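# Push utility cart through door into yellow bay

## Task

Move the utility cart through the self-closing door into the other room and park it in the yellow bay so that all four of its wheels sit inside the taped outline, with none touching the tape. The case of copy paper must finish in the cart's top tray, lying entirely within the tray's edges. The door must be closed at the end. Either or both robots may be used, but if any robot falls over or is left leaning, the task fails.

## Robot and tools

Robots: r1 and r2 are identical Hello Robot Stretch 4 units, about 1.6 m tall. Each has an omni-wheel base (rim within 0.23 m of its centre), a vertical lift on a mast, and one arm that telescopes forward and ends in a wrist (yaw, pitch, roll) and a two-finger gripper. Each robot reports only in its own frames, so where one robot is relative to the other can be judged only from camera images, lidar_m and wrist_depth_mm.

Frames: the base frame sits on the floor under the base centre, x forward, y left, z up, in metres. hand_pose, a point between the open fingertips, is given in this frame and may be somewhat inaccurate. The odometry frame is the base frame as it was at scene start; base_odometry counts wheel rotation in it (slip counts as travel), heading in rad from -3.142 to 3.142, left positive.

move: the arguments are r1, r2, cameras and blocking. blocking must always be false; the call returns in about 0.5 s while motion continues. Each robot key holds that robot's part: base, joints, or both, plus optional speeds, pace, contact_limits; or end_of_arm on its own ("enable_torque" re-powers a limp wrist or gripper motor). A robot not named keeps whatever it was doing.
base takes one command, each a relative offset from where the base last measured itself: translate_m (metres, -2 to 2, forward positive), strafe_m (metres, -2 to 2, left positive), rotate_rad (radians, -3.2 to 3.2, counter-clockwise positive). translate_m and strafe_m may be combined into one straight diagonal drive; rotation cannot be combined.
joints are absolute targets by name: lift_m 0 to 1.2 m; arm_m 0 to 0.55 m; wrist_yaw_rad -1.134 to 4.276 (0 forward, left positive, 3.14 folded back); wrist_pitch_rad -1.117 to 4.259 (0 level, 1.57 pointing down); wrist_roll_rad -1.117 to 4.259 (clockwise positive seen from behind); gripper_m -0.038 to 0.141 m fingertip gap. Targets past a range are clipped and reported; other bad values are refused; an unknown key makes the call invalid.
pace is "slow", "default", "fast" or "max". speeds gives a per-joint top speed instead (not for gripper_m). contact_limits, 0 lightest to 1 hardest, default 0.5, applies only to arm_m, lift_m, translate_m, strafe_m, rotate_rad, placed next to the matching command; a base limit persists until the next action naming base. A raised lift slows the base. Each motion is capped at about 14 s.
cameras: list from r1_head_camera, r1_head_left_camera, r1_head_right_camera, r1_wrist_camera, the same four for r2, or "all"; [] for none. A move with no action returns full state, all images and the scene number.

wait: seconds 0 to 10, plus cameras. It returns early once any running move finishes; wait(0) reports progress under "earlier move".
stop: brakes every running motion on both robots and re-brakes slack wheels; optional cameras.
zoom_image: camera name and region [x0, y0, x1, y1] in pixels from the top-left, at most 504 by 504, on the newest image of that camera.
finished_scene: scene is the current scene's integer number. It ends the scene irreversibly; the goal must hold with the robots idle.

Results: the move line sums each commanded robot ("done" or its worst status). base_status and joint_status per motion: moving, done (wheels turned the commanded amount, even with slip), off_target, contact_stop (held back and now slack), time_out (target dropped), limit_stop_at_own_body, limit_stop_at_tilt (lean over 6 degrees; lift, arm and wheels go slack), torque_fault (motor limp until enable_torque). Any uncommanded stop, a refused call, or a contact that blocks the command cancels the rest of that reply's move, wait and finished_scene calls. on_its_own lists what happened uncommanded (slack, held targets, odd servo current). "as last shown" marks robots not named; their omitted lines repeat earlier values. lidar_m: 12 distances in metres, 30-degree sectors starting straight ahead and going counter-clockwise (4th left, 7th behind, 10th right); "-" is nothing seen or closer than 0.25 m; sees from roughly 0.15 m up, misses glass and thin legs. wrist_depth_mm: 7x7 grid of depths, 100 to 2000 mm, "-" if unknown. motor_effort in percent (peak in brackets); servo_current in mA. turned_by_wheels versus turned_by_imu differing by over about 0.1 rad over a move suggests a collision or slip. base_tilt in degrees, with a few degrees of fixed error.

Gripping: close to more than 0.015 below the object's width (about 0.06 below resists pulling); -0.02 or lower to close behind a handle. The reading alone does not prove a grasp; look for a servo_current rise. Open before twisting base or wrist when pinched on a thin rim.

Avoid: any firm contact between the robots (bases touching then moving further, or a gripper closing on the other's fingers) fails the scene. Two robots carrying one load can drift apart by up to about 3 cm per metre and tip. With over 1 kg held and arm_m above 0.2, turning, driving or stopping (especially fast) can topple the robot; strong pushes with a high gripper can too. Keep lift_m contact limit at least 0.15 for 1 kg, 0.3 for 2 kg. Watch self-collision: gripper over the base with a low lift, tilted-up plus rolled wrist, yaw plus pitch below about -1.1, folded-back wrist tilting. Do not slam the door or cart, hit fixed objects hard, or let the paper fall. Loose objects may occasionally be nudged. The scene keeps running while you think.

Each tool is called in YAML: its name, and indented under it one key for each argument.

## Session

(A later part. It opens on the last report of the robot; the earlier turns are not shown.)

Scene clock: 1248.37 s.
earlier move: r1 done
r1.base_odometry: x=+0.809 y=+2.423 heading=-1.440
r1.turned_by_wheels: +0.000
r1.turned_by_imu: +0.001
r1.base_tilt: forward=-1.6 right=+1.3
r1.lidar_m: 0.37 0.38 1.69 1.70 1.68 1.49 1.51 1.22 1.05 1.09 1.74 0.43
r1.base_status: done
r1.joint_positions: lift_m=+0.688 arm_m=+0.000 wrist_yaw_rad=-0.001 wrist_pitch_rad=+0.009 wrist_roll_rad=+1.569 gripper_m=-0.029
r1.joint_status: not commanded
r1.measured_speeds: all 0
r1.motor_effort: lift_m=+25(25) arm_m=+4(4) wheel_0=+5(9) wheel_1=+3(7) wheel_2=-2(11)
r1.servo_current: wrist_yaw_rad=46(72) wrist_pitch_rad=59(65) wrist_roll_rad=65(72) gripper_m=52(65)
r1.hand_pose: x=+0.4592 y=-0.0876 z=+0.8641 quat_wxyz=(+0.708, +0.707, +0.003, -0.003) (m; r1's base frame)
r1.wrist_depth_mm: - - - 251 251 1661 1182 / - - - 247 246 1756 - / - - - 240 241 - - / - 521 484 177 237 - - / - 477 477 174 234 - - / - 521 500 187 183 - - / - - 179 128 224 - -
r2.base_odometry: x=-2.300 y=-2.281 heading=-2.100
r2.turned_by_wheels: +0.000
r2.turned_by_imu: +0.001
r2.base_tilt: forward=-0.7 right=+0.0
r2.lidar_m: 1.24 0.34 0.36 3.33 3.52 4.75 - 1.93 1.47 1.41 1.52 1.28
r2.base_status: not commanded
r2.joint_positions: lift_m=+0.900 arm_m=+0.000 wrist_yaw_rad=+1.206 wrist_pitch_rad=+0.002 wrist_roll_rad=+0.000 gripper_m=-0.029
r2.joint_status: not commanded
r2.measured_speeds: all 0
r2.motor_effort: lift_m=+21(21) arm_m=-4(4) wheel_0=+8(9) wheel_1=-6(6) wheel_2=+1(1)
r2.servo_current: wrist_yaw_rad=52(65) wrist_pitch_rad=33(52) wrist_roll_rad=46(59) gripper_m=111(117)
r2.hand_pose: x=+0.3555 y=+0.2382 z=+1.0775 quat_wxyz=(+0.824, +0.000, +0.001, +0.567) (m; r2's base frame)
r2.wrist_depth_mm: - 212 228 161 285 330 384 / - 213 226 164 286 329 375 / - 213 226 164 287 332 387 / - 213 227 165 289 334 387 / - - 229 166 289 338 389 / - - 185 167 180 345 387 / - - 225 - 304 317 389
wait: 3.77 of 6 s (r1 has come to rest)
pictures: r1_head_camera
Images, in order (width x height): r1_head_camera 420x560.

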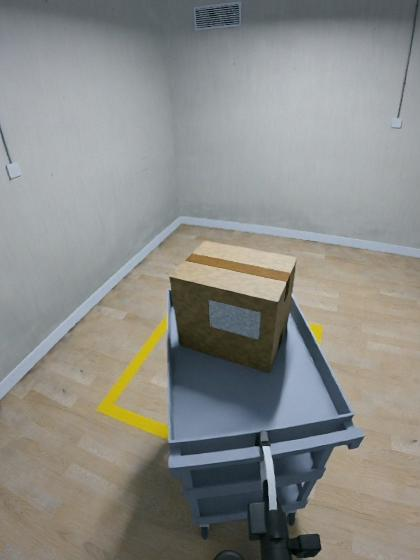

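move:
  blocking: false
  r1: {"base": {"translate_m": 0.22, "strafe_m": 0.08}, "pace": "slow"}

wait:
  seconds: 6
  cameras: ["r1_head_camera"]

Scene clock: 1256.30 s.
move: r1 moving
r1.base_odometry: x=+0.815 y=+2.411 heading=-1.440
r1.turned_by_wheels: +0.000
r1.turned_by_imu: +0.000
r1.base_tilt: forward=-1.6 right=+1.3
r1.lidar_m: 0.35 0.37 1.67 1.69 1.68 1.51 1.50 1.24 1.09 1.09 1.74 0.44
r1.base_status: translate_m moving; strafe_m moving
r1.joint_positions: lift_m=+0.688 arm_m=+0.000 wrist_yaw_rad=-0.001 wrist_pitch_rad=+0.009 wrist_roll_rad=+1.569 gripper_m=-0.029
r1.joint_status: not commanded
r1.measured_speeds: translate_m=+0.049 strafe_m=+0.018 rotate_rad=-0.002 lift_m=+0.000 arm_m=+0.000 wrist_yaw_rad=+0.000 wrist_pitch_rad=+0.000 wrist_roll_rad=+0.000
r1.motor_effort: lift_m=+25(25) arm_m=+4(4) wheel_0=+4(7) wheel_1=+5(7) wheel_2=-7(8)
r1.servo_current: wrist_yaw_rad=52(59) wrist_pitch_rad=39(59) wrist_roll_rad=46(65) gripper_m=59(59)
r1.hand_pose: x=+0.4592 y=-0.0876 z=+0.8641 quat_wxyz=(+0.708, +0.707, +0.003, -0.003) (m; r1's base frame)
r1.wrist_depth_mm: - - - 252 255 1661 1160 / - - - 248 250 1756 - / - - - 240 243 854 - / - 574 492 178 238 - - / - 480 473 174 235 - - / - 525 492 188 182 - - / - - 179 128 224 - -
r2: as last shown
r2.turned_by_imu: +0.000
r2.lidar_m: 1.24 0.35 0.36 3.35 3.52 4.75 - 1.95 1.49 1.40 1.51 1.28
r2.servo_current: wrist_yaw_rad=52(52) wrist_pitch_rad=39(46) wrist_roll_rad=59(59) gripper_m=104(111)
r2.wrist_depth_mm: - 212 228 162 283 330 384 / - 212 224 163 287 330 375 / - 213 226 164 286 330 384 / - 214 228 166 289 332 389 / - - 229 167 291 336 392 / - - 185 167 180 345 384 / - - 225 - 303 319 387
pictures: none

Scene clock: 1259.37 s.
earlier move: r1 done
r1.base_odometry: x=+0.917 y=+2.215 heading=-1.440
r1.turned_by_wheels: +0.000
r1.turned_by_imu: +0.000
r1.base_tilt: forward=-1.6 right=+1.3
r1.lidar_m: 0.35 0.35 1.53 1.56 1.86 1.65 1.69 1.36 1.21 1.23 1.72 0.44
r1.base_status: done
r1.joint_positions: lift_m=+0.688 arm_m=+0.000 wrist_yaw_rad=-0.001 wrist_pitch_rad=+0.009 wrist_roll_rad=+1.569 gripper_m=-0.029
r1.joint_status: not commanded
r1.measured_speeds: all 0
r1.motor_effort: lift_m=+25(25) arm_m=+4(4) wheel_0=+1(7) wheel_1=+2(7) wheel_2=-2(9)
r1.servo_current: wrist_yaw_rad=46(65) wrist_pitch_rad=59(65) wrist_roll_rad=65(65) gripper_m=59(59)
r1.hand_pose: x=+0.4592 y=-0.0876 z=+0.8641 quat_wxyz=(+0.708, +0.707, +0.003, -0.003) (m; r1's base frame)
r1.wrist_depth_mm: - - - 257 262 1618 1078 / - - - 251 254 1661 - / - - - 245 247 1808 - / - - 521 180 240 - - / - 469 473 175 236 - - / - 508 484 187 181 - - / - - 182 126 223 - -
r2.base_odometry: x=-2.300 y=-2.281 heading=-2.100
r2.turned_by_wheels: +0.000
r2.turned_by_imu: +0.000
r2.base_tilt: forward=-0.7 right=+0.0
r2.lidar_m: 1.25 0.37 0.37 3.31 3.48 4.74 - 1.98 1.45 1.42 1.51 1.28
r2.base_status: not commanded
r2.joint_positions: lift_m=+0.900 arm_m=+0.000 wrist_yaw_rad=+1.206 wrist_pitch_rad=+0.002 wrist_roll_rad=+0.000 gripper_m=-0.029
r2.joint_status: not commanded
r2.measured_speeds: all 0
r2.motor_effort: lift_m=+21(21) arm_m=-3(4) wheel_0=+8(9) wheel_1=-6(6) wheel_2=+1(1)
r2.servo_current: wrist_yaw_rad=39(72) wrist_pitch_rad=39(46) wrist_roll_rad=59(65) gripper_m=117(117)
r2.hand_pose: x=+0.3555 y=+0.2382 z=+1.0775 quat_wxyz=(+0.824, +0.000, +0.001, +0.567) (m; r2's base frame)
r2.wrist_depth_mm: - 212 227 162 285 330 387 / - 212 224 163 289 330 373 / - 214 227 164 287 332 387 / - 214 228 165 289 332 389 / - - 228 167 289 334 392 / - - 186 167 180 343 387 / - - 225 - 303 317 389
wait: 3.07 of 6 s (r1 has come to rest)
pictures: r1_head_camera
Images, in order (width x height): r1_head_camera 420x560.

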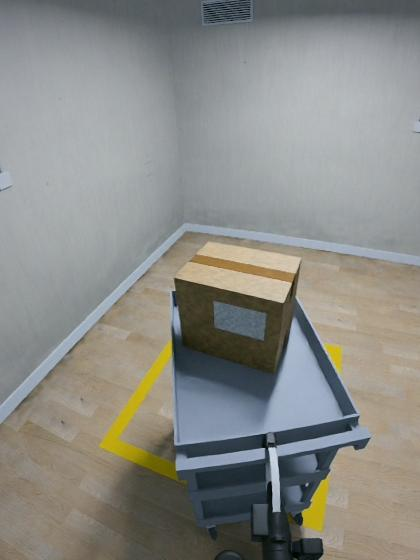

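move:
  blocking: false
  r1: {"base": {"translate_m": 0.28, "strafe_m": -0.08}, "pace": "slow"}

wait:
  seconds: 6
  cameras: ["r1_head_camera","r1_head_left_camera","r1_head_right_camera"]

Scene clock: 1282.37 s.
move: r1 moving
r1.base_odometry: x=+0.915 y=+2.203 heading=-1.439
r1.turned_by_wheels: +0.000
r1.turned_by_imu: +0.000
r1.base_tilt: forward=-1.6 right=+1.3
r1.lidar_m: 0.36 0.36 1.53 1.57 1.87 1.68 1.70 1.39 1.22 1.24 1.69 0.41
r1.base_status: translate_m moving; strafe_m moving
r1.joint_positions: lift_m=+0.688 arm_m=+0.000 wrist_yaw_rad=-0.001 wrist_pitch_rad=+0.009 wrist_roll_rad=+1.569 gripper_m=-0.029
r1.joint_status: not commanded
r1.measured_speeds: translate_m=+0.049 strafe_m=-0.014 rotate_rad=+0.001 lift_m=+0.000 arm_m=+0.000 wrist_yaw_rad=+0.000 wrist_pitch_rad=+0.000 wrist_roll_rad=+0.000
r1.motor_effort: lift_m=+25(25) arm_m=+4(4) wheel_0=+9(9) wheel_1=+3(5) wheel_2=-7(8)
r1.servo_current: wrist_yaw_rad=52(59) wrist_pitch_rad=46(59) wrist_roll_rad=39(65) gripper_m=59(59)
r1.hand_pose: x=+0.4592 y=-0.0876 z=+0.8641 quat_wxyz=(+0.708, +0.707, +0.003, -0.003) (m; r1's base frame)
r1.wrist_depth_mm: - - - 259 262 1537 1098 / - - - 251 254 1661 - / - - - 245 246 1808 - / - - 517 180 240 - - / - 469 469 175 235 - - / - 504 488 189 181 - - / - - 179 128 222 - -
r2: as last shown
r2.base_tilt: forward=-0.7 right=+0.1
r2.lidar_m: 1.23 0.34 0.35 3.33 3.51 4.75 - 1.97 1.46 1.41 1.51 1.29
r2.motor_effort: lift_m=+21(21) arm_m=-4(4) wheel_0=+9(9) wheel_1=-6(6) wheel_2=+1(1)
r2.servo_current: wrist_yaw_rad=46(59) wrist_pitch_rad=52(52) wrist_roll_rad=59(59) gripper_m=111(111)
r2.wrist_depth_mm: - 211 228 161 285 329 387 / - 213 226 163 285 330 375 / - 213 227 164 287 332 384 / - 214 228 166 289 334 389 / - - 229 167 289 336 392 / - - 186 167 180 347 384 / - - 225 - 301 317 387
pictures: none

Scene clock: 1286.03 s.
earlier move: r1 done
r1.base_odometry: x=+0.874 y=+1.928 heading=-1.439
r1.turned_by_wheels: +0.000
r1.turned_by_imu: +0.000
r1.base_tilt: forward=-1.6 right=+1.3
r1.lidar_m: 0.33 0.31 1.53 1.52 1.88 1.95 1.97 1.40 1.25 1.56 1.54 0.46
r1.base_status: done
r1.joint_positions: lift_m=+0.688 arm_m=+0.000 wrist_yaw_rad=+0.001 wrist_pitch_rad=+0.009 wrist_roll_rad=+1.569 gripper_m=-0.029
r1.joint_status: not commanded
r1.measured_speeds: all 0
r1.motor_effort: lift_m=+25(25) arm_m=+4(4) wheel_0=+4(10) wheel_1=+3(7) wheel_2=-2(8)
r1.servo_current: wrist_yaw_rad=52(78) wrist_pitch_rad=52(65) wrist_roll_rad=59(65) gripper_m=52(59)
r1.hand_pose: x=+0.4593 y=-0.0872 z=+0.8641 quat_wxyz=(+0.708, +0.707, +0.003, -0.003) (m; r1's base frame)
r1.wrist_depth_mm: - - - 227 317 322 324 / - - - 213 330 1576 1182 / - - - 202 273 1708 - / - - - 193 254 1983 - / - - 500 237 240 - - / - 462 459 173 182 - - / - 473 179 127 215 - -
r2.base_odometry: x=-2.300 y=-2.281 heading=-2.100
r2.turned_by_wheels: +0.000
r2.turned_by_imu: +0.001
r2.base_tilt: forward=-0.6 right=+0.0
r2.lidar_m: 1.24 0.35 0.37 3.33 3.53 4.79 - 1.97 1.49 1.42 1.50 1.29
r2.base_status: not commanded
r2.joint_positions: lift_m=+0.900 arm_m=+0.000 wrist_yaw_rad=+1.206 wrist_pitch_rad=+0.002 wrist_roll_rad=+0.000 gripper_m=-0.029
r2.joint_status: not commanded
r2.measured_speeds: all 0
r2.motor_effort: lift_m=+21(21) arm_m=-4(4) wheel_0=+8(9) wheel_1=-5(6) wheel_2=+0(1)
r2.servo_current: wrist_yaw_rad=52(65) wrist_pitch_rad=39(52) wrist_roll_rad=52(59) gripper_m=104(111)
r2.hand_pose: x=+0.3555 y=+0.2382 z=+1.0775 quat_wxyz=(+0.824, +0.000, +0.001, +0.567) (m; r2's base frame)
r2.wrist_depth_mm: - 213 228 161 286 329 384 / - 212 225 163 285 330 375 / - 213 227 164 286 330 387 / - 214 227 166 289 332 392 / - - 228 166 290 334 389 / - - 186 167 180 343 387 / - - 226 - 304 320 392
wait: 3.67 of 6 s (r1 has come to rest)
pictures: r1_head_camera, r1_head_left_camera, r1_head_right_camera
Images, in order (width x height): r1_head_camera 420x560, r1_head_left_camera 420x672, r1_head_right_camera 420x672.

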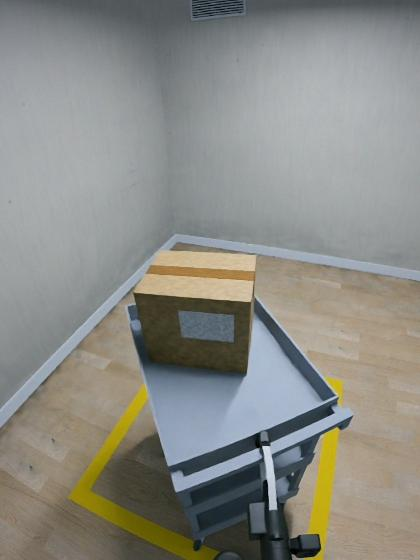

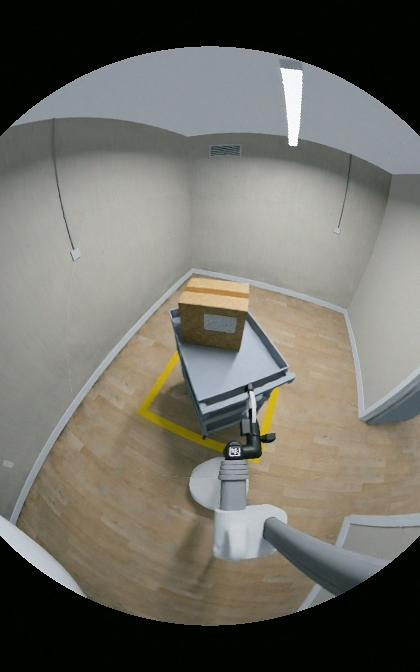

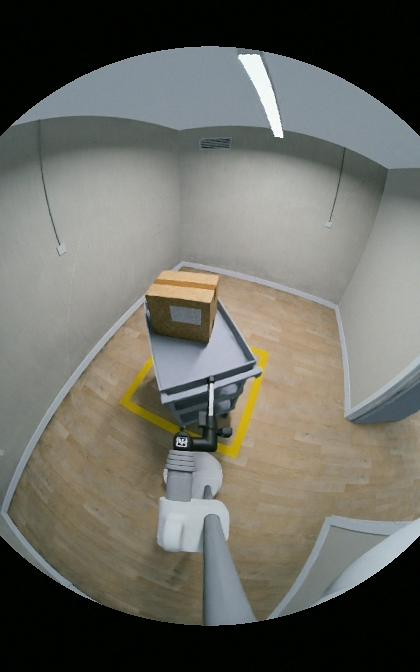

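move:
  blocking: false
  r1: {"base": {"translate_m": 0.07, "strafe_m": -0.12}, "pace": "slow"}

wait:
  seconds: 6
  cameras: ["r1_head_camera","r1_head_left_camera","r1_head_right_camera"]

Scene clock: 1303.53 s.
move: r1 moving
r1.base_odometry: x=+0.864 y=+1.920 heading=-1.439
r1.turned_by_wheels: +0.000
r1.turned_by_imu: +0.000
r1.base_tilt: forward=-1.6 right=+1.3
r1.lidar_m: 0.33 0.31 1.53 1.54 1.88 1.97 1.97 1.39 1.26 1.56 1.52 0.48
r1.base_status: translate_m moving; strafe_m moving
r1.joint_positions: lift_m=+0.688 arm_m=+0.000 wrist_yaw_rad=+0.001 wrist_pitch_rad=+0.009 wrist_roll_rad=+1.569 gripper_m=-0.029
r1.joint_status: not commanded
r1.measured_speeds: translate_m=+0.025 strafe_m=-0.043 rotate_rad=+0.001 lift_m=+0.000 arm_m=+0.000 wrist_yaw_rad=+0.002 wrist_pitch_rad=+0.000 wrist_roll_rad=+0.000
r1.motor_effort: lift_m=+25(25) arm_m=+4(4) wheel_0=+9(11) wheel_1=-5(5) wheel_2=-4(5)
r1.servo_current: wrist_yaw_rad=52(59) wrist_pitch_rad=52(59) wrist_roll_rad=39(59) gripper_m=52(59)
r1.hand_pose: x=+0.4593 y=-0.0872 z=+0.8641 quat_wxyz=(+0.708, +0.707, +0.003, -0.003) (m; r1's base frame)
r1.wrist_depth_mm: - - - 231 319 322 324 / - - - 215 297 1537 1182 / - - - 204 274 1661 - / - - - 193 255 1983 - / - - 512 183 241 - - / - 459 459 187 183 - - / - 469 179 146 215 - -
r2: as last shown
r2.turned_by_imu: +0.000
r2.base_tilt: forward=-0.7 right=+0.0
r2.lidar_m: 1.25 0.36 0.37 3.33 3.52 4.76 - 1.97 1.45 1.40 1.50 1.29
r2.motor_effort: lift_m=+21(21) arm_m=-4(4) wheel_0=+8(9) wheel_1=-6(6) wheel_2=+1(1)
r2.servo_current: wrist_yaw_rad=72(72) wrist_pitch_rad=39(46) wrist_roll_rad=46(52) gripper_m=117(117)
r2.wrist_depth_mm: - 211 228 161 285 330 384 / - 212 226 163 287 330 375 / - 213 226 164 286 330 387 / - 214 227 165 287 334 389 / - - 228 167 290 334 392 / - - 186 166 180 345 384 / - - 226 - 304 319 389
pictures: none

Scene clock: 1305.70 s.
earlier move: r1 done
r1.base_odometry: x=+0.765 y=+1.842 heading=-1.439
r1.turned_by_wheels: +0.000
r1.turned_by_imu: +0.000
r1.base_tilt: forward=-1.6 right=+1.3
r1.lidar_m: 0.28 0.29 1.60 1.63 1.99 2.06 2.07 1.31 1.19 1.39 1.44 0.49
r1.base_status: done
r1.joint_positions: lift_m=+0.688 arm_m=+0.000 wrist_yaw_rad=+0.001 wrist_pitch_rad=+0.009 wrist_roll_rad=+1.569 gripper_m=-0.029
r1.joint_status: not commanded
r1.measured_speeds: all 0
r1.motor_effort: lift_m=+25(25) arm_m=+4(4) wheel_0=+7(12) wheel_1=-3(6) wheel_2=+0(5)
r1.servo_current: wrist_yaw_rad=65(65) wrist_pitch_rad=59(65) wrist_roll_rad=52(72) gripper_m=52(59)
r1.hand_pose: x=+0.4594 y=-0.0870 z=+0.8641 quat_wxyz=(+0.708, +0.707, +0.004, -0.003) (m; r1's base frame)
r1.wrist_depth_mm: - - - 297 - 1661 1182 / - - - 252 351 357 359 / - - - 226 - 1661 1281 / - - - 208 273 1863 - / - - - 240 248 - - / - 621 442 189 183 - - / - 436 178 145 208 139 -
r2.base_odometry: x=-2.300 y=-2.281 heading=-2.100
r2.turned_by_wheels: +0.000
r2.turned_by_imu: +0.000
r2.base_tilt: forward=-0.7 right=+0.0
r2.lidar_m: 1.24 0.35 0.35 3.32 3.49 4.75 - 1.96 1.46 1.42 1.48 1.28
r2.base_status: not commanded
r2.joint_positions: lift_m=+0.900 arm_m=+0.000 wrist_yaw_rad=+1.206 wrist_pitch_rad=+0.002 wrist_roll_rad=+0.000 gripper_m=-0.029
r2.joint_status: not commanded
r2.measured_speeds: all 0
r2.motor_effort: lift_m=+21(21) arm_m=-4(4) wheel_0=+8(9) wheel_1=-5(6) wheel_2=+0(1)
r2.servo_current: wrist_yaw_rad=52(72) wrist_pitch_rad=46(52) wrist_roll_rad=46(59) gripper_m=98(117)
r2.hand_pose: x=+0.3555 y=+0.2382 z=+1.0775 quat_wxyz=(+0.824, +0.000, +0.001, +0.567) (m; r2's base frame)
r2.wrist_depth_mm: - 212 228 161 285 330 387 / - 213 225 164 286 332 375 / - 213 226 165 286 334 384 / - 213 227 165 287 332 389 / - - 228 167 290 336 389 / - - 186 167 180 347 384 / - - 225 - 304 317 389
wait: 2.17 of 6 s (r1 has come to rest)
pictures: r1_head_camera, r1_head_left_camera, r1_head_right_camera
Images, in order (width x height): r1_head_camera 420x560, r1_head_left_camera 420x672, r1_head_right_camera 420x672.

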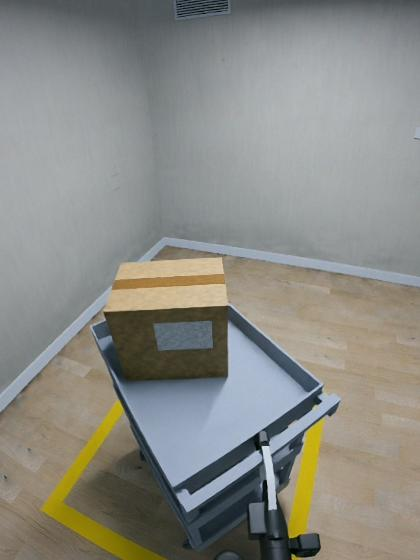

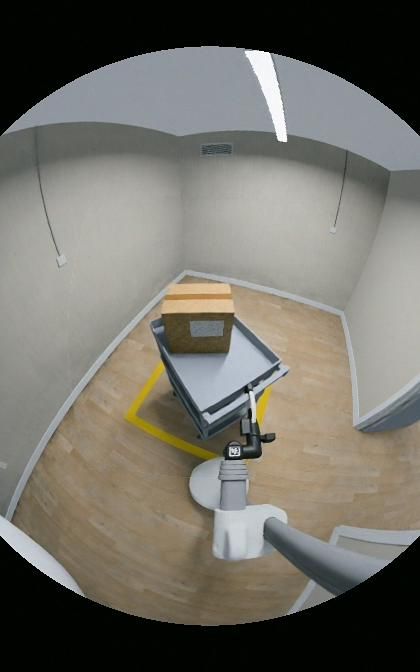

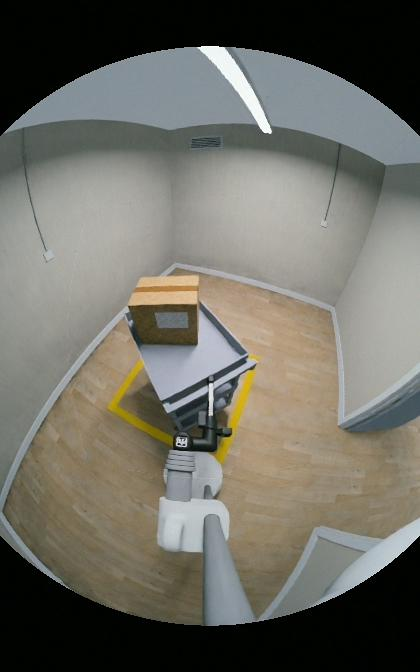

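zoom_image:
  camera: "r1_head_right_camera"
  region: [90, 280, 290, 480]

zoom_image:
  camera: "r1_head_left_camera"
  region: [110, 280, 310, 480]

zoom_image:
  camera: "r1_head_camera"
  region: [0, 300, 420, 560]

Scaled by 2.520 from the camera's 420x672 image, which has a finer 600x960 frame.

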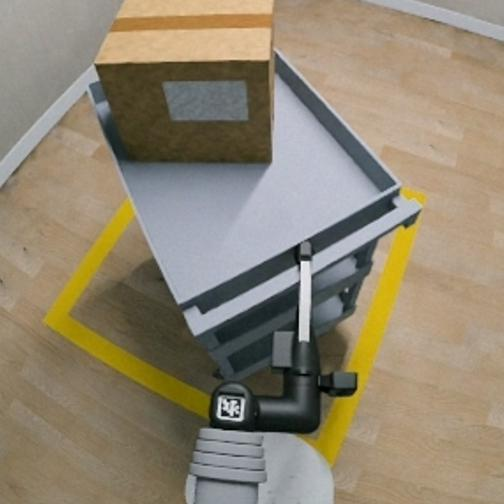

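Scaled by 2.520 from the camera's 420x672 image, which has a finer 600x960 frame.

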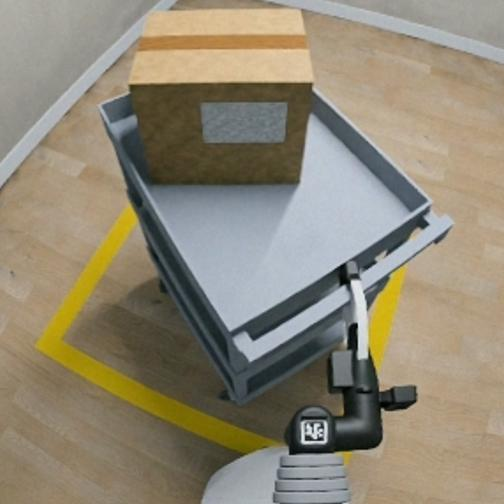

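Scaled by 1.200 from the camera's 420x560 image, which has a finer 600x800 frame.

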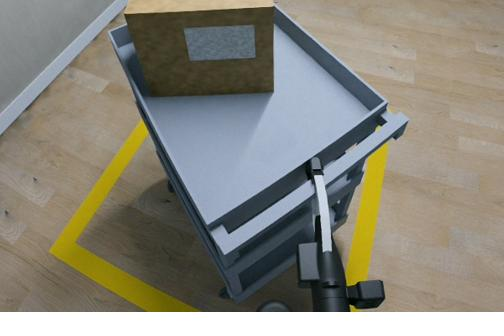

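move:
  blocking: false
  r1: {"base": {"translate_m": 0.07, "strafe_m": 0.0}, "pace": "slow"}

wait:
  seconds: 4
  cameras: ["r1_head_camera","r1_head_left_camera","r1_wrist_camera"]

zoom_image:
  camera: "r1_head_left_camera"
  region: [110, 280, 310, 480]

zoom_image:
  camera: "r1_head_camera"
  region: [0, 300, 420, 560]

Scene clock: 1361.73 s.
move: r1 moving
r1.base_odometry: x=+0.766 y=+1.830 heading=-1.439
r1.turned_by_wheels: +0.000
r1.turned_by_imu: +0.000
r1.base_tilt: forward=-1.6 right=+1.2
r1.lidar_m: 0.26 0.29 1.59 1.62 1.99 2.06 2.10 1.32 1.19 1.38 1.44 0.48
r1.base_status: translate_m moving; strafe_m moving
r1.joint_positions: lift_m=+0.688 arm_m=+0.000 wrist_yaw_rad=+0.001 wrist_pitch_rad=+0.009 wrist_roll_rad=+1.569 gripper_m=-0.029
r1.joint_status: not commanded
r1.measured_speeds: translate_m=+0.048 strafe_m=+0.000 rotate_rad=+0.000 lift_m=+0.000 arm_m=+0.000 wrist_yaw_rad=+0.000 wrist_pitch_rad=+0.000 wrist_roll_rad=+0.000
r1.motor_effort: lift_m=+25(25) arm_m=+4(4) wheel_0=+5(9) wheel_1=+4(6) wheel_2=-7(8)
r1.servo_current: wrist_yaw_rad=59(59) wrist_pitch_rad=46(59) wrist_roll_rad=52(72) gripper_m=59(59)
r1.hand_pose: x=+0.4594 y=-0.0870 z=+0.8641 quat_wxyz=(+0.708, +0.707, +0.004, -0.003) (m; r1's base frame)
r1.wrist_depth_mm: - - - 315 - 1618 1182 / - - - 268 357 366 370 / - - - 229 - 1661 1255 / - - - 210 274 1661 - / - - - 240 249 1863 - / - - 452 189 182 - - / - 430 179 126 206 139 -
r2: as last shown
r2.lidar_m: 1.24 0.35 0.36 3.32 3.52 4.76 - 1.97 1.46 1.40 1.51 1.30
r2.motor_effort: lift_m=+21(21) arm_m=-4(4) wheel_0=+8(9) wheel_1=-5(6) wheel_2=+1(1)
r2.servo_current: wrist_yaw_rad=52(65) wrist_pitch_rad=39(46) wrist_roll_rad=46(46) gripper_m=111(111)
r2.wrist_depth_mm: - 211 228 161 285 330 382 / - 213 225 163 286 330 375 / - 213 227 165 286 330 387 / - 214 229 165 289 334 389 / - - 229 167 289 336 389 / - - 186 166 180 347 384 / - - 225 - 303 317 389
pictures: none

Scene clock: 1363.20 s.
earlier move: r1 done
r1.base_odometry: x=+0.774 y=+1.773 heading=-1.439
r1.turned_by_wheels: +0.000
r1.turned_by_imu: -0.001
r1.base_tilt: forward=-1.6 right=+1.3
r1.lidar_m: 0.28 0.31 1.57 1.58 1.94 2.13 2.14 1.36 1.23 1.40 1.48 0.50
r1.base_status: done
r1.joint_positions: lift_m=+0.688 arm_m=+0.000 wrist_yaw_rad=-0.003 wrist_pitch_rad=+0.009 wrist_roll_rad=+1.569 gripper_m=-0.029
r1.joint_status: not commanded
r1.measured_speeds: all 0
r1.motor_effort: lift_m=+25(25) arm_m=+4(4) wheel_0=+1(9) wheel_1=+3(7) wheel_2=-4(10)
r1.servo_current: wrist_yaw_rad=59(65) wrist_pitch_rad=59(72) wrist_roll_rad=39(72) gripper_m=52(59)
r1.hand_pose: x=+0.4590 y=-0.0883 z=+0.8641 quat_wxyz=(+0.708, +0.707, +0.002, -0.004) (m; r1's base frame)
r1.wrist_depth_mm: - - - - - 1661 1182 / - - - 289 - 1464 1078 / - - - 239 370 1576 462 / - - - 208 296 1708 - / - - - 241 252 1863 - / - - 204 187 182 - - / - 424 182 126 202 - -
r2.base_odometry: x=-2.300 y=-2.281 heading=-2.100
r2.turned_by_wheels: +0.000
r2.turned_by_imu: +0.000
r2.base_tilt: forward=-0.7 right=+0.0
r2.lidar_m: 1.23 0.34 0.36 3.32 3.49 4.71 - 1.95 1.48 1.42 1.50 1.29
r2.base_status: not commanded
r2.joint_positions: lift_m=+0.900 arm_m=+0.000 wrist_yaw_rad=+1.206 wrist_pitch_rad=+0.002 wrist_roll_rad=+0.000 gripper_m=-0.029
r2.joint_status: not commanded
r2.measured_speeds: all 0
r2.motor_effort: lift_m=+21(21) arm_m=-4(4) wheel_0=+8(9) wheel_1=-6(6) wheel_2=+1(1)
r2.servo_current: wrist_yaw_rad=46(65) wrist_pitch_rad=39(46) wrist_roll_rad=52(59) gripper_m=104(111)
r2.hand_pose: x=+0.3555 y=+0.2382 z=+1.0775 quat_wxyz=(+0.824, +0.000, +0.001, +0.567) (m; r2's base frame)
r2.wrist_depth_mm: - 211 228 161 285 330 384 / - 212 225 163 285 329 377 / - 214 226 165 285 332 387 / - 214 227 166 287 334 389 / - - 228 167 290 336 387 / - - 186 167 179 343 384 / - - 225 - 304 319 387
wait: 1.47 of 4 s (r1 has come to rest)
pictures: r1_head_camera, r1_head_left_camera, r1_wrist_camera
Images, in order (width x height): r1_head_camera 420x560, r1_head_left_camera 420x672, r1_wrist_camera 616x392.

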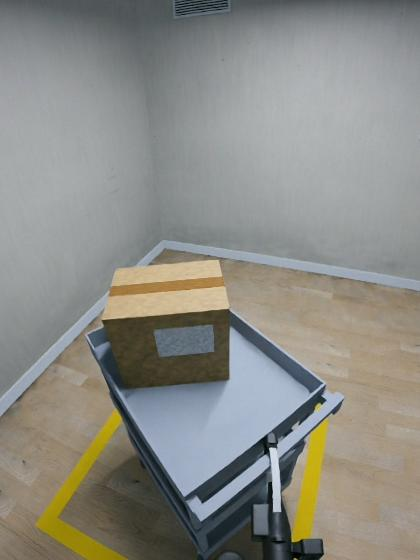

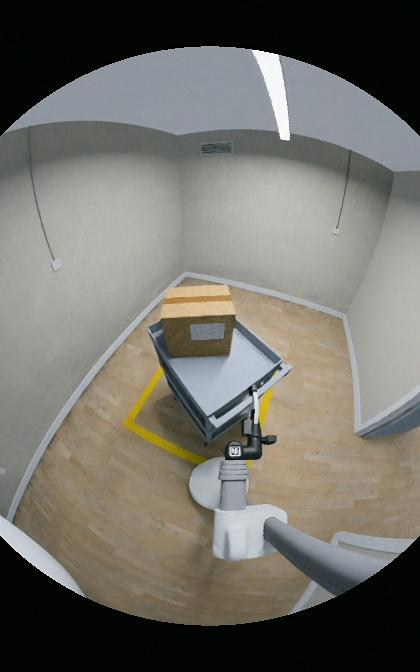

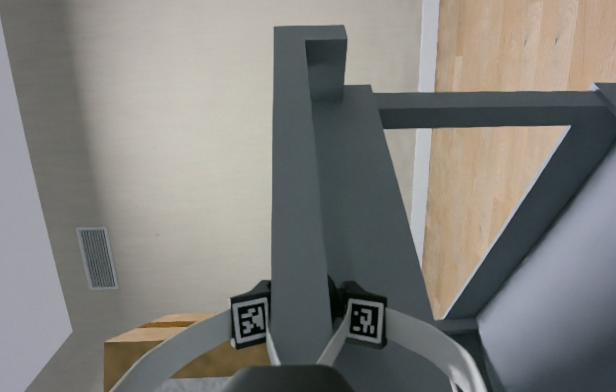

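Scaled by 2.520 from the camera's 420x672 image, which has a finer 600x960 frame.

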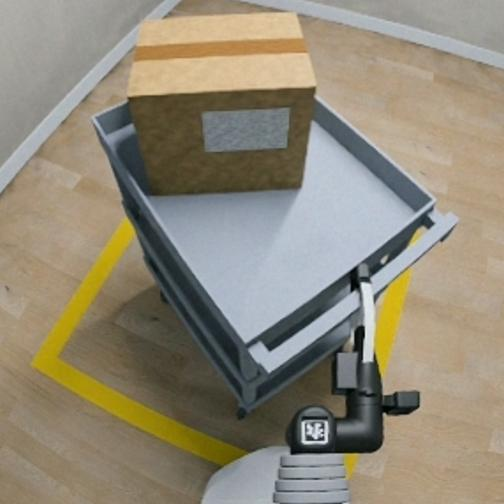

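Scaled by 1.200 from the camera's 420x560 image, which has a finer 600x800 frame.

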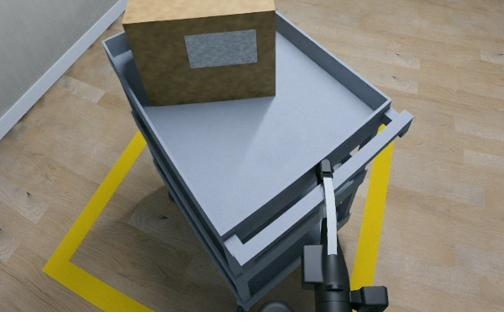

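move:
  blocking: false
  r1: {"joints": {"gripper_m": 0.1}}

wait:
  seconds: 3
  cameras: ["r1_head_camera","r1_wrist_camera"]

Scene clock: 1372.33 s.
move: r1 moving
r1.base_odometry: x=+0.774 y=+1.773 heading=-1.439
r1.turned_by_wheels: +0.000
r1.turned_by_imu: +0.000
r1.base_tilt: forward=-1.6 right=+1.3
r1.lidar_m: 0.27 0.33 1.58 1.59 1.97 2.11 2.15 1.34 1.24 1.39 1.45 0.49
r1.base_status: not commanded
r1.joint_positions: lift_m=+0.688 arm_m=+0.000 wrist_yaw_rad=-0.003 wrist_pitch_rad=+0.009 wrist_roll_rad=+1.569 gripper_m=-0.004
r1.joint_status: gripper_m moving
r1.measured_speeds: all 0
r1.motor_effort: lift_m=+25(25) arm_m=+4(4) wheel_0=+1(1) wheel_1=+3(3) wheel_2=-4(4)
r1.servo_current: wrist_yaw_rad=72(72) wrist_pitch_rad=65(65) wrist_roll_rad=26(59) gripper_m=72(72)
r1.hand_pose: x=+0.4590 y=-0.0883 z=+0.8641 quat_wxyz=(+0.708, +0.707, +0.002, -0.004) (m; r1's base frame)
r1.wrist_depth_mm: - - - - - 1661 1205 / - - - 298 - 1464 1078 / - - - 246 373 1464 439 / - - - 220 303 1661 - / - - - 195 256 1808 - / - - 508 - 185 - - / - 427 181 133 206 - -
r2: as last shown
r2.base_tilt: forward=-0.6 right=+0.0
r2.lidar_m: 1.23 0.35 0.35 3.32 3.50 4.74 - 1.97 1.49 1.43 1.47 1.29
r2.servo_current: wrist_yaw_rad=46(52) wrist_pitch_rad=39(46) wrist_roll_rad=46(52) gripper_m=111(111)
r2.wrist_depth_mm: - 212 228 162 286 330 384 / - 212 225 163 287 330 375 / - 213 227 164 286 332 384 / - 215 229 165 287 334 387 / - - 229 167 290 336 392 / - - 185 167 180 347 387 / - - 225 - 304 319 389
pictures: none

Scene clock: 1373.83 s.
earlier move: r1 done
r1.base_odometry: x=+0.774 y=+1.773 heading=-1.439
r1.turned_by_wheels: +0.000
r1.turned_by_imu: +0.000
r1.base_tilt: forward=-1.6 right=+1.3
r1.lidar_m: 0.28 0.35 1.57 1.60 1.95 2.13 2.11 1.32 1.24 1.38 1.46 0.47
r1.base_status: not commanded
r1.joint_positions: lift_m=+0.689 arm_m=+0.000 wrist_yaw_rad=-0.003 wrist_pitch_rad=+0.006 wrist_roll_rad=+1.569 gripper_m=+0.100
r1.joint_status: all done
r1.measured_speeds: all 0
r1.motor_effort: lift_m=+24(25) arm_m=+4(4) wheel_0=+1(1) wheel_1=+3(3) wheel_2=-3(4)
r1.servo_current: wrist_yaw_rad=65(72) wrist_pitch_rad=46(65) wrist_roll_rad=52(65) gripper_m=46(104)
r1.hand_pose: x=+0.4590 y=-0.0883 z=+0.8652 quat_wxyz=(+0.708, +0.707, +0.001, -0.003) (m; r1's base frame)
r1.wrist_depth_mm: - - - - - 1808 1229 / - - - 357 - 1661 1182 / - - - - 379 1618 439 / - - - - 304 1808 - / - - - - 258 1863 - / - - 215 181 198 - - / - 439 442 145 215 136 -
r2.base_odometry: x=-2.300 y=-2.281 heading=-2.100
r2.turned_by_wheels: +0.000
r2.turned_by_imu: +0.000
r2.base_tilt: forward=-0.7 right=+0.0
r2.lidar_m: 1.24 0.37 0.36 3.32 3.48 4.75 - 1.98 1.48 1.43 1.50 1.30
r2.base_status: not commanded
r2.joint_positions: lift_m=+0.900 arm_m=+0.000 wrist_yaw_rad=+1.206 wrist_pitch_rad=+0.002 wrist_roll_rad=+0.000 gripper_m=-0.029
r2.joint_status: not commanded
r2.measured_speeds: all 0
r2.motor_effort: lift_m=+21(21) arm_m=-4(4) wheel_0=+8(9) wheel_1=-6(6) wheel_2=+0(1)
r2.servo_current: wrist_yaw_rad=52(65) wrist_pitch_rad=46(46) wrist_roll_rad=52(59) gripper_m=117(117)
r2.hand_pose: x=+0.3555 y=+0.2382 z=+1.0775 quat_wxyz=(+0.824, +0.000, +0.001, +0.567) (m; r2's base frame)
r2.wrist_depth_mm: - 211 228 162 285 330 384 / - 213 225 163 286 332 373 / - 214 226 164 286 332 384 / - 213 227 166 287 334 389 / - - 228 167 290 336 392 / - - 186 167 180 345 384 / - - 225 - 304 319 392
wait: 1.50 of 3 s (r1 has come to rest)
pictures: r1_head_camera, r1_wrist_camera
Images, in order (width x height): r1_head_camera 420x560, r1_wrist_camera 616x392.

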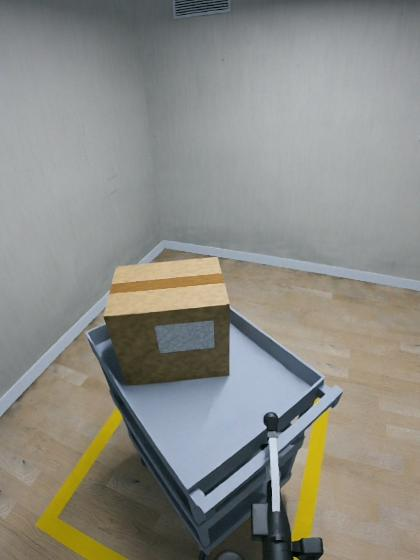

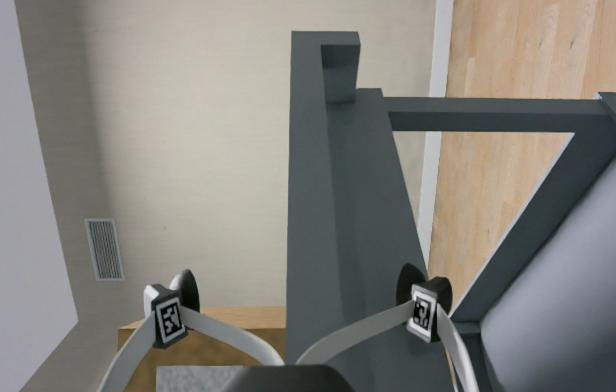

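move:
  blocking: false
  r1: {"base": {"translate_m": -0.15}, "pace": "slow", "contact_limits": {"translate_m": 0.2}}

wait:
  seconds: 4
  cameras: ["r1_head_camera","r1_wrist_camera"]

Scene clock: 1380.90 s.
move: r1 moving
r1.base_odometry: x=+0.772 y=+1.785 heading=-1.439
r1.turned_by_wheels: +0.000
r1.turned_by_imu: -0.001
r1.base_tilt: forward=-1.6 right=+1.3
r1.lidar_m: 0.29 0.35 1.58 1.61 1.98 2.11 2.11 1.33 1.24 1.39 1.46 0.45
r1.base_status: translate_m moving
r1.joint_positions: lift_m=+0.689 arm_m=+0.000 wrist_yaw_rad=-0.003 wrist_pitch_rad=+0.006 wrist_roll_rad=+1.569 gripper_m=+0.100
r1.joint_status: not commanded
r1.measured_speeds: translate_m=-0.048 strafe_m=+0.000 rotate_rad=+0.001 lift_m=+0.000 arm_m=+0.000 wrist_yaw_rad=+0.000 wrist_pitch_rad=+0.000 wrist_roll_rad=+0.000
r1.motor_effort: lift_m=+24(24) arm_m=+4(4) wheel_0=-6(8) wheel_1=-4(5) wheel_2=+5(6)
r1.servo_current: wrist_yaw_rad=52(52) wrist_pitch_rad=52(52) wrist_roll_rad=46(72) gripper_m=39(46)
r1.contact_limits: translate_m 0.2
r1.hand_pose: x=+0.4590 y=-0.0882 z=+0.8652 quat_wxyz=(+0.708, +0.707, +0.001, -0.003) (m; r1's base frame)
r1.wrist_depth_mm: - - - - - 1708 1229 / - - - 368 - 1499 1098 / - - - - 394 1537 484 / - - - - 312 1808 - / - - - - 265 1921 - / - - 216 190 198 - - / - 449 452 144 222 - -
r2: as last shown
r2.base_tilt: forward=-0.7 right=+0.1
r2.lidar_m: 1.23 0.34 0.36 3.33 3.47 4.75 - 1.95 1.45 1.40 1.50 1.30
r2.motor_effort: lift_m=+21(21) arm_m=-4(4) wheel_0=+9(9) wheel_1=-6(6) wheel_2=+1(1)
r2.servo_current: wrist_yaw_rad=46(65) wrist_pitch_rad=39(46) wrist_roll_rad=46(52) gripper_m=104(111)
r2.wrist_depth_mm: - 212 228 161 285 330 384 / - 213 225 164 285 329 377 / - 213 226 165 286 330 389 / - 214 227 166 287 332 389 / - - 229 166 290 336 392 / - - 185 167 179 345 384 / - - 225 - 304 319 389
pictures: none

Scene clock: 1383.20 s.
earlier move: r1 done
r1.base_odometry: x=+0.754 y=+1.922 heading=-1.439
r1.turned_by_wheels: +0.000
r1.turned_by_imu: +0.000
r1.base_tilt: forward=-1.6 right=+1.3
r1.lidar_m: 0.43 0.56 1.63 1.66 2.01 1.97 2.00 1.27 1.15 1.48 1.42 0.63
r1.base_status: done
r1.joint_positions: lift_m=+0.689 arm_m=+0.000 wrist_yaw_rad=-0.003 wrist_pitch_rad=+0.006 wrist_roll_rad=+1.569 gripper_m=+0.100
r1.joint_status: not commanded
r1.measured_speeds: all 0
r1.motor_effort: lift_m=+24(24) arm_m=+4(4) wheel_0=-2(8) wheel_1=-4(8) wheel_2=+1(7)
r1.servo_current: wrist_yaw_rad=52(65) wrist_pitch_rad=39(52) wrist_roll_rad=59(72) gripper_m=46(52)
r1.contact_limits: translate_m 0.2
r1.hand_pose: x=+0.4590 y=-0.0882 z=+0.8652 quat_wxyz=(+0.708, +0.707, +0.001, -0.003) (m; r1's base frame)
r1.wrist_depth_mm: - - - - - 1708 1229 / - - - - - 1708 1229 / - - - 512 - 609 521 / - - - - - - - / - - - - - - - / - - 215 591 193 - - / - - 585 144 338 136 -
r2.base_odometry: x=-2.300 y=-2.281 heading=-2.100
r2.turned_by_wheels: +0.000
r2.turned_by_imu: +0.000
r2.base_tilt: forward=-0.7 right=+0.0
r2.lidar_m: 1.24 0.34 0.35 3.33 3.49 4.79 - 1.97 1.45 1.42 1.50 1.30
r2.base_status: not commanded
r2.joint_positions: lift_m=+0.900 arm_m=+0.000 wrist_yaw_rad=+1.206 wrist_pitch_rad=+0.002 wrist_roll_rad=+0.000 gripper_m=-0.029
r2.joint_status: not commanded
r2.measured_speeds: all 0
r2.motor_effort: lift_m=+21(21) arm_m=-4(4) wheel_0=+8(9) wheel_1=-5(6) wheel_2=+1(1)
r2.servo_current: wrist_yaw_rad=52(65) wrist_pitch_rad=39(46) wrist_roll_rad=46(59) gripper_m=111(117)
r2.hand_pose: x=+0.3555 y=+0.2382 z=+1.0775 quat_wxyz=(+0.824, +0.000, +0.001, +0.567) (m; r2's base frame)
r2.wrist_depth_mm: - 211 228 161 283 330 384 / - 212 226 163 286 330 375 / - 213 227 165 286 332 387 / - 213 227 166 287 332 389 / - - 228 167 290 332 392 / - - 185 167 180 345 387 / - - 226 - 304 317 387
wait: 2.30 of 4 s (r1 has come to rest)
pictures: r1_head_camera, r1_wrist_camera
Images, in order (width x height): r1_head_camera 420x560, r1_wrist_camera 616x392.

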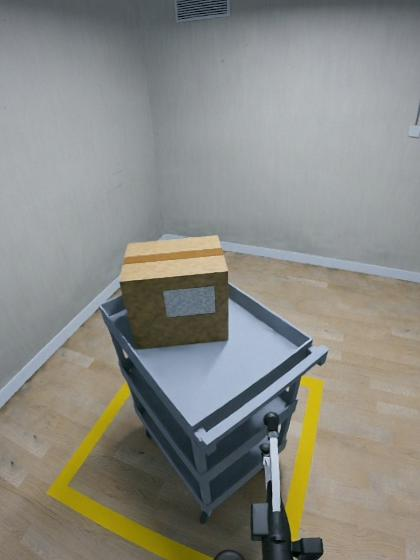

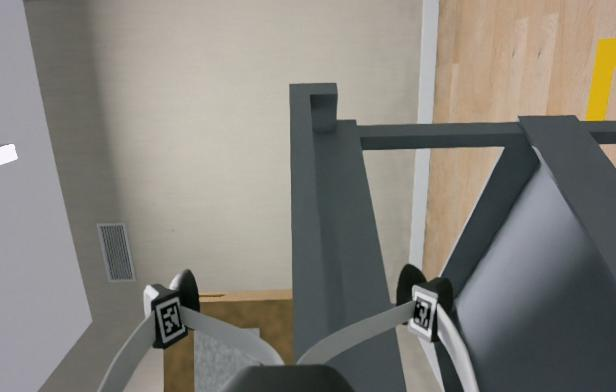

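move:
  blocking: false
  r1: {"base": {"translate_m": -0.5}, "pace": "default"}

wait:
  seconds: 4
  cameras: ["r1_head_camera","r1_head_left_camera","r1_head_right_camera"]

zoom_image:
  camera: "r1_head_camera"
  region: [20, 220, 350, 520]

Scene clock: 1390.27 s.
move: r1 moving
r1.base_odometry: x=+0.750 y=+1.953 heading=-1.440
r1.turned_by_wheels: +0.000
r1.turned_by_imu: +0.000
r1.base_tilt: forward=-1.6 right=+1.3
r1.lidar_m: 0.45 0.61 1.65 1.67 2.05 1.94 1.96 1.28 1.15 1.52 1.42 0.69
r1.base_status: translate_m moving
r1.joint_positions: lift_m=+0.689 arm_m=+0.000 wrist_yaw_rad=-0.003 wrist_pitch_rad=+0.006 wrist_roll_rad=+1.569 gripper_m=+0.100
r1.joint_status: not commanded
r1.measured_speeds: translate_m=-0.123 strafe_m=+0.000 rotate_rad=-0.002 lift_m=+0.000 arm_m=+0.000 wrist_yaw_rad=+0.000 wrist_pitch_rad=+0.000 wrist_roll_rad=+0.000
r1.motor_effort: lift_m=+24(24) arm_m=+4(4) wheel_0=-6(7) wheel_1=-6(7) wheel_2=+9(9)
r1.servo_current: wrist_yaw_rad=33(59) wrist_pitch_rad=52(52) wrist_roll_rad=39(59) gripper_m=46(46)
r1.hand_pose: x=+0.4590 y=-0.0882 z=+0.8652 quat_wxyz=(+0.708, +0.707, +0.001, -0.003) (m; r1's base frame)
r1.wrist_depth_mm: - - - - - 1708 1205 / - - - - - 1756 1229 / - - - 525 - 640 559 / - - - - - - - / - - - - - - - / - - 216 621 193 - - / - - 603 140 - - -
r2: as last shown
r2.base_tilt: forward=-0.7 right=+0.1
r2.lidar_m: 1.22 0.35 0.34 3.32 3.50 4.71 - 1.93 1.47 1.42 1.51 1.27
r2.motor_effort: lift_m=+21(21) arm_m=-4(4) wheel_0=+8(8) wheel_1=-6(6) wheel_2=+1(1)
r2.servo_current: wrist_yaw_rad=59(59) wrist_pitch_rad=52(52) wrist_roll_rad=46(65) gripper_m=104(111)
r2.wrist_depth_mm: - 211 227 162 286 330 384 / - 213 225 164 286 330 375 / - 214 227 164 287 332 387 / - 214 227 165 287 334 387 / - - 228 167 289 336 392 / - - 185 167 180 345 384 / - - 225 - 304 319 387
pictures: none

Scene clock: 1392.93 s.
earlier move: r1 done
r1.base_odometry: x=+0.689 y=+2.417 heading=-1.440
r1.turned_by_wheels: +0.000
r1.turned_by_imu: +0.000
r1.base_tilt: forward=-1.6 right=+1.2
r1.lidar_m: 0.91 1.35 1.81 1.81 1.70 1.50 1.54 1.08 0.97 0.98 1.63 2.34
r1.base_status: done
r1.joint_positions: lift_m=+0.689 arm_m=+0.000 wrist_yaw_rad=-0.003 wrist_pitch_rad=+0.006 wrist_roll_rad=+1.569 gripper_m=+0.100
r1.joint_status: not commanded
r1.measured_speeds: all 0
r1.motor_effort: lift_m=+24(24) arm_m=+4(4) wheel_0=-1(9) wheel_1=-2(8) wheel_2=-1(10)
r1.servo_current: wrist_yaw_rad=52(72) wrist_pitch_rad=46(59) wrist_roll_rad=39(72) gripper_m=39(52)
r1.hand_pose: x=+0.4590 y=-0.0882 z=+0.8652 quat_wxyz=(+0.708, +0.707, +0.001, -0.003) (m; r1's base frame)
r1.wrist_depth_mm: - - - - - 1756 1205 / - - - - - 1708 1205 / - - - - - 1756 1160 / - - - - - 1537 960 / - - - - - 842 - / - - 215 1042 198 750 - / - - - 144 - 137 -
r2.base_odometry: x=-2.300 y=-2.281 heading=-2.100
r2.turned_by_wheels: +0.000
r2.turned_by_imu: +0.000
r2.base_tilt: forward=-0.7 right=+0.0
r2.lidar_m: 1.21 0.34 0.33 3.30 3.50 4.77 - 1.96 1.45 1.41 1.49 1.28
r2.base_status: not commanded
r2.joint_positions: lift_m=+0.900 arm_m=+0.000 wrist_yaw_rad=+1.206 wrist_pitch_rad=+0.002 wrist_roll_rad=+0.000 gripper_m=-0.029
r2.joint_status: not commanded
r2.measured_speeds: all 0
r2.motor_effort: lift_m=+21(21) arm_m=-4(4) wheel_0=+9(9) wheel_1=-6(6) wheel_2=+1(1)
r2.servo_current: wrist_yaw_rad=46(65) wrist_pitch_rad=39(52) wrist_roll_rad=39(65) gripper_m=104(117)
r2.hand_pose: x=+0.3555 y=+0.2382 z=+1.0775 quat_wxyz=(+0.824, +0.000, +0.001, +0.567) (m; r2's base frame)
r2.wrist_depth_mm: - 212 227 161 285 329 384 / - 212 226 163 287 332 375 / - 213 226 165 286 332 387 / - 214 227 166 289 334 389 / - - 229 167 287 336 392 / - - 186 167 180 347 387 / - - 226 - 303 319 389
wait: 2.67 of 4 s (r1 has come to rest)
pictures: r1_head_camera, r1_head_left_camera, r1_head_right_camera
Images, in order (width x height): r1_head_camera 420x560, r1_head_left_camera 420x672, r1_head_right_camera 420x672.

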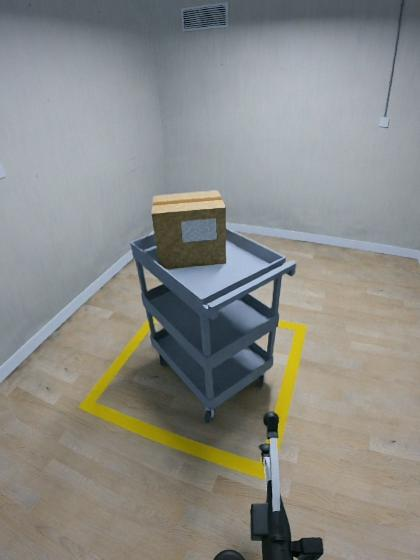

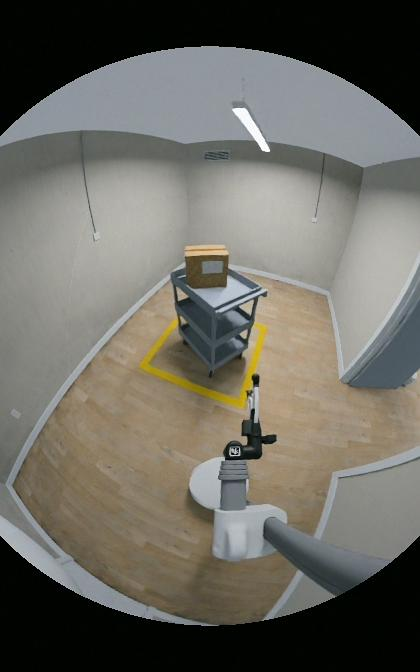

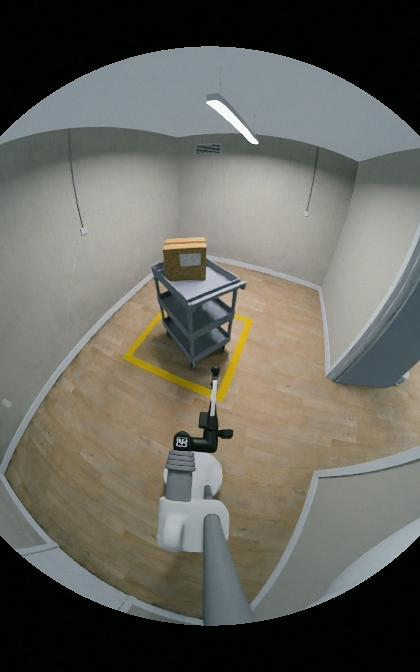

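Scaled by 1.527 from the camera's 420x560 image, which has a finer 600x800 frame.

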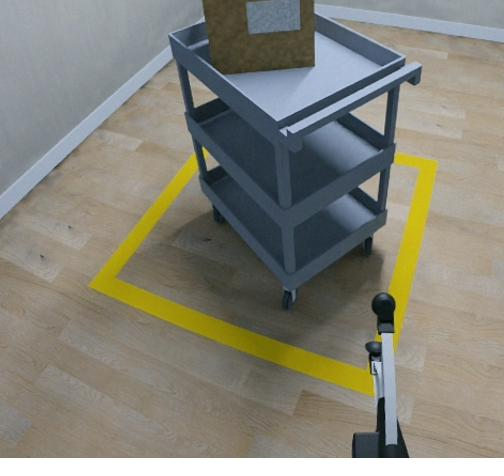

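zoom_image:
  camera: "r1_head_camera"
  region: [110, 170, 310, 330]

move:
  blocking: false
  cameras: ["r2_head_camera","r2_head_left_camera","r2_head_right_camera","r2_wrist_camera"]

Scaled by 2.520 from the camera's 420x560 image, which has a finer 600x800 frame.

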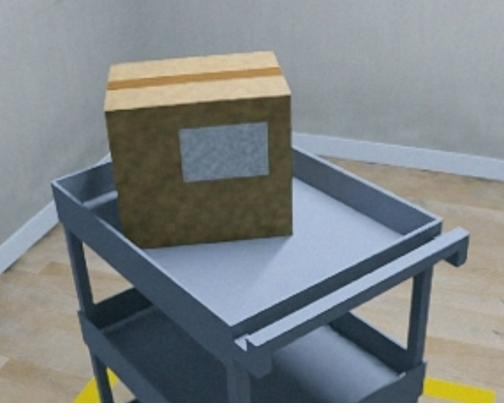

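Scene clock: 1397.57 s.
r1.base_odometry: x=+0.689 y=+2.417 heading=-1.440
r1.turned_by_wheels: +0.000
r1.turned_by_imu: +0.000
r1.base_tilt: forward=-1.6 right=+1.2
r1.lidar_m: 0.90 1.32 1.81 1.82 1.70 1.50 1.56 1.08 0.96 0.97 1.63 2.31
r1.base_status: done
r1.joint_positions: lift_m=+0.689 arm_m=+0.000 wrist_yaw_rad=-0.003 wrist_pitch_rad=+0.006 wrist_roll_rad=+1.569 gripper_m=+0.100
r1.joint_status: not commanded
r1.measured_speeds: all 0
r1.motor_effort: lift_m=+24(24) arm_m=+4(4) wheel_0=-2(9) wheel_1=-2(8) wheel_2=-1(10)
r1.servo_current: wrist_yaw_rad=46(72) wrist_pitch_rad=46(59) wrist_roll_rad=46(72) gripper_m=39(52)
r1.hand_pose: x=+0.4590 y=-0.0882 z=+0.8652 quat_wxyz=(+0.708, +0.707, +0.001, -0.003) (m; r1's base frame)
r1.wrist_depth_mm: - - - - - 1708 1182 / - - - - - 1756 1255 / - - - - - 1708 1182 / - - - - - 1708 991 / - - - - - 854 - / - - 215 1078 197 759 - / - - - 144 - 136 -
r2.base_odometry: x=-2.300 y=-2.281 heading=-2.100
r2.turned_by_wheels: +0.000
r2.turned_by_imu: +0.000
r2.base_tilt: forward=-0.6 right=+0.0
r2.lidar_m: 1.25 0.35 0.38 3.31 3.50 4.72 - 1.99 1.47 1.40 1.52 1.29
r2.base_status: not commanded
r2.joint_positions: lift_m=+0.900 arm_m=+0.000 wrist_yaw_rad=+1.206 wrist_pitch_rad=+0.002 wrist_roll_rad=+0.000 gripper_m=-0.029
r2.joint_status: not commanded
r2.measured_speeds: all 0
r2.motor_effort: lift_m=+21(21) arm_m=-4(4) wheel_0=+8(9) wheel_1=-5(6) wheel_2=+1(1)
r2.servo_current: wrist_yaw_rad=46(65) wrist_pitch_rad=39(52) wrist_roll_rad=46(65) gripper_m=111(117)
r2.hand_pose: x=+0.3555 y=+0.2382 z=+1.0775 quat_wxyz=(+0.824, +0.000, +0.001, +0.567) (m; r2's base frame)
r2.wrist_depth_mm: - 211 227 161 285 330 384 / - 212 225 164 286 332 375 / - 214 226 165 287 332 387 / - 213 227 165 287 332 387 / - - 229 167 290 334 392 / - - 186 167 180 347 384 / - - 226 - 304 319 389
pictures: r2_head_camera, r2_head_left_camera, r2_head_right_camera, r2_wrist_camera
Images, in order (width x height): r2_head_camera 420x560, r2_head_left_camera 420x672, r2_head_right_camera 420x672, r2_wrist_camera 616x392.

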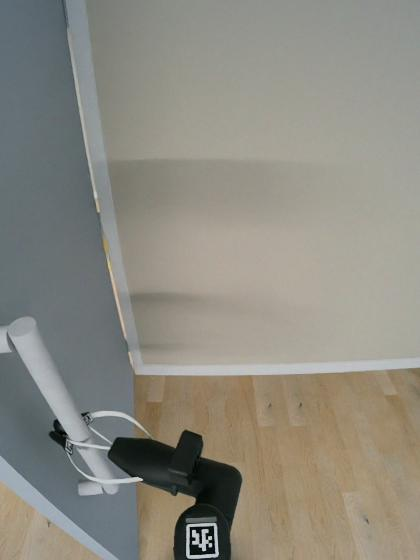

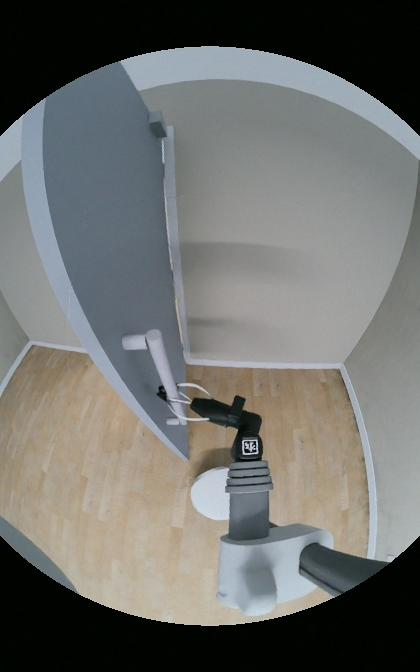

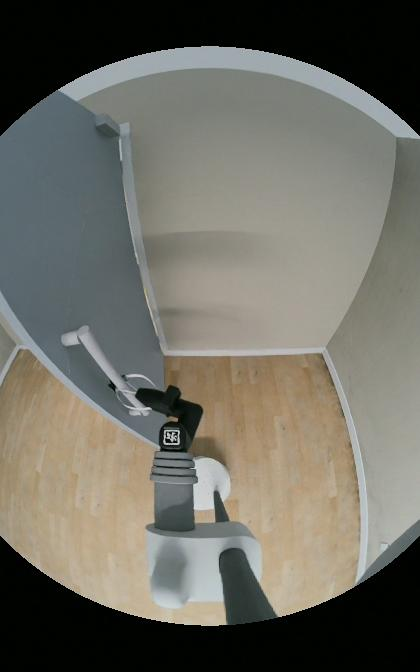

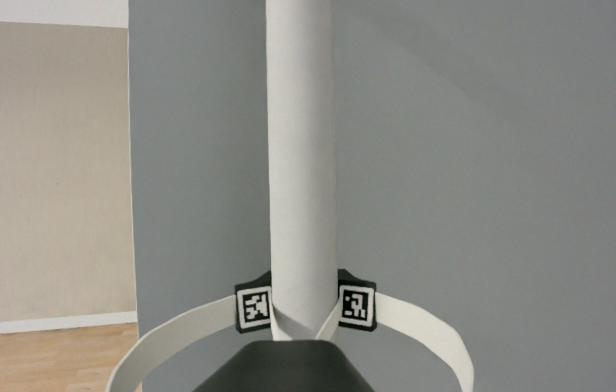

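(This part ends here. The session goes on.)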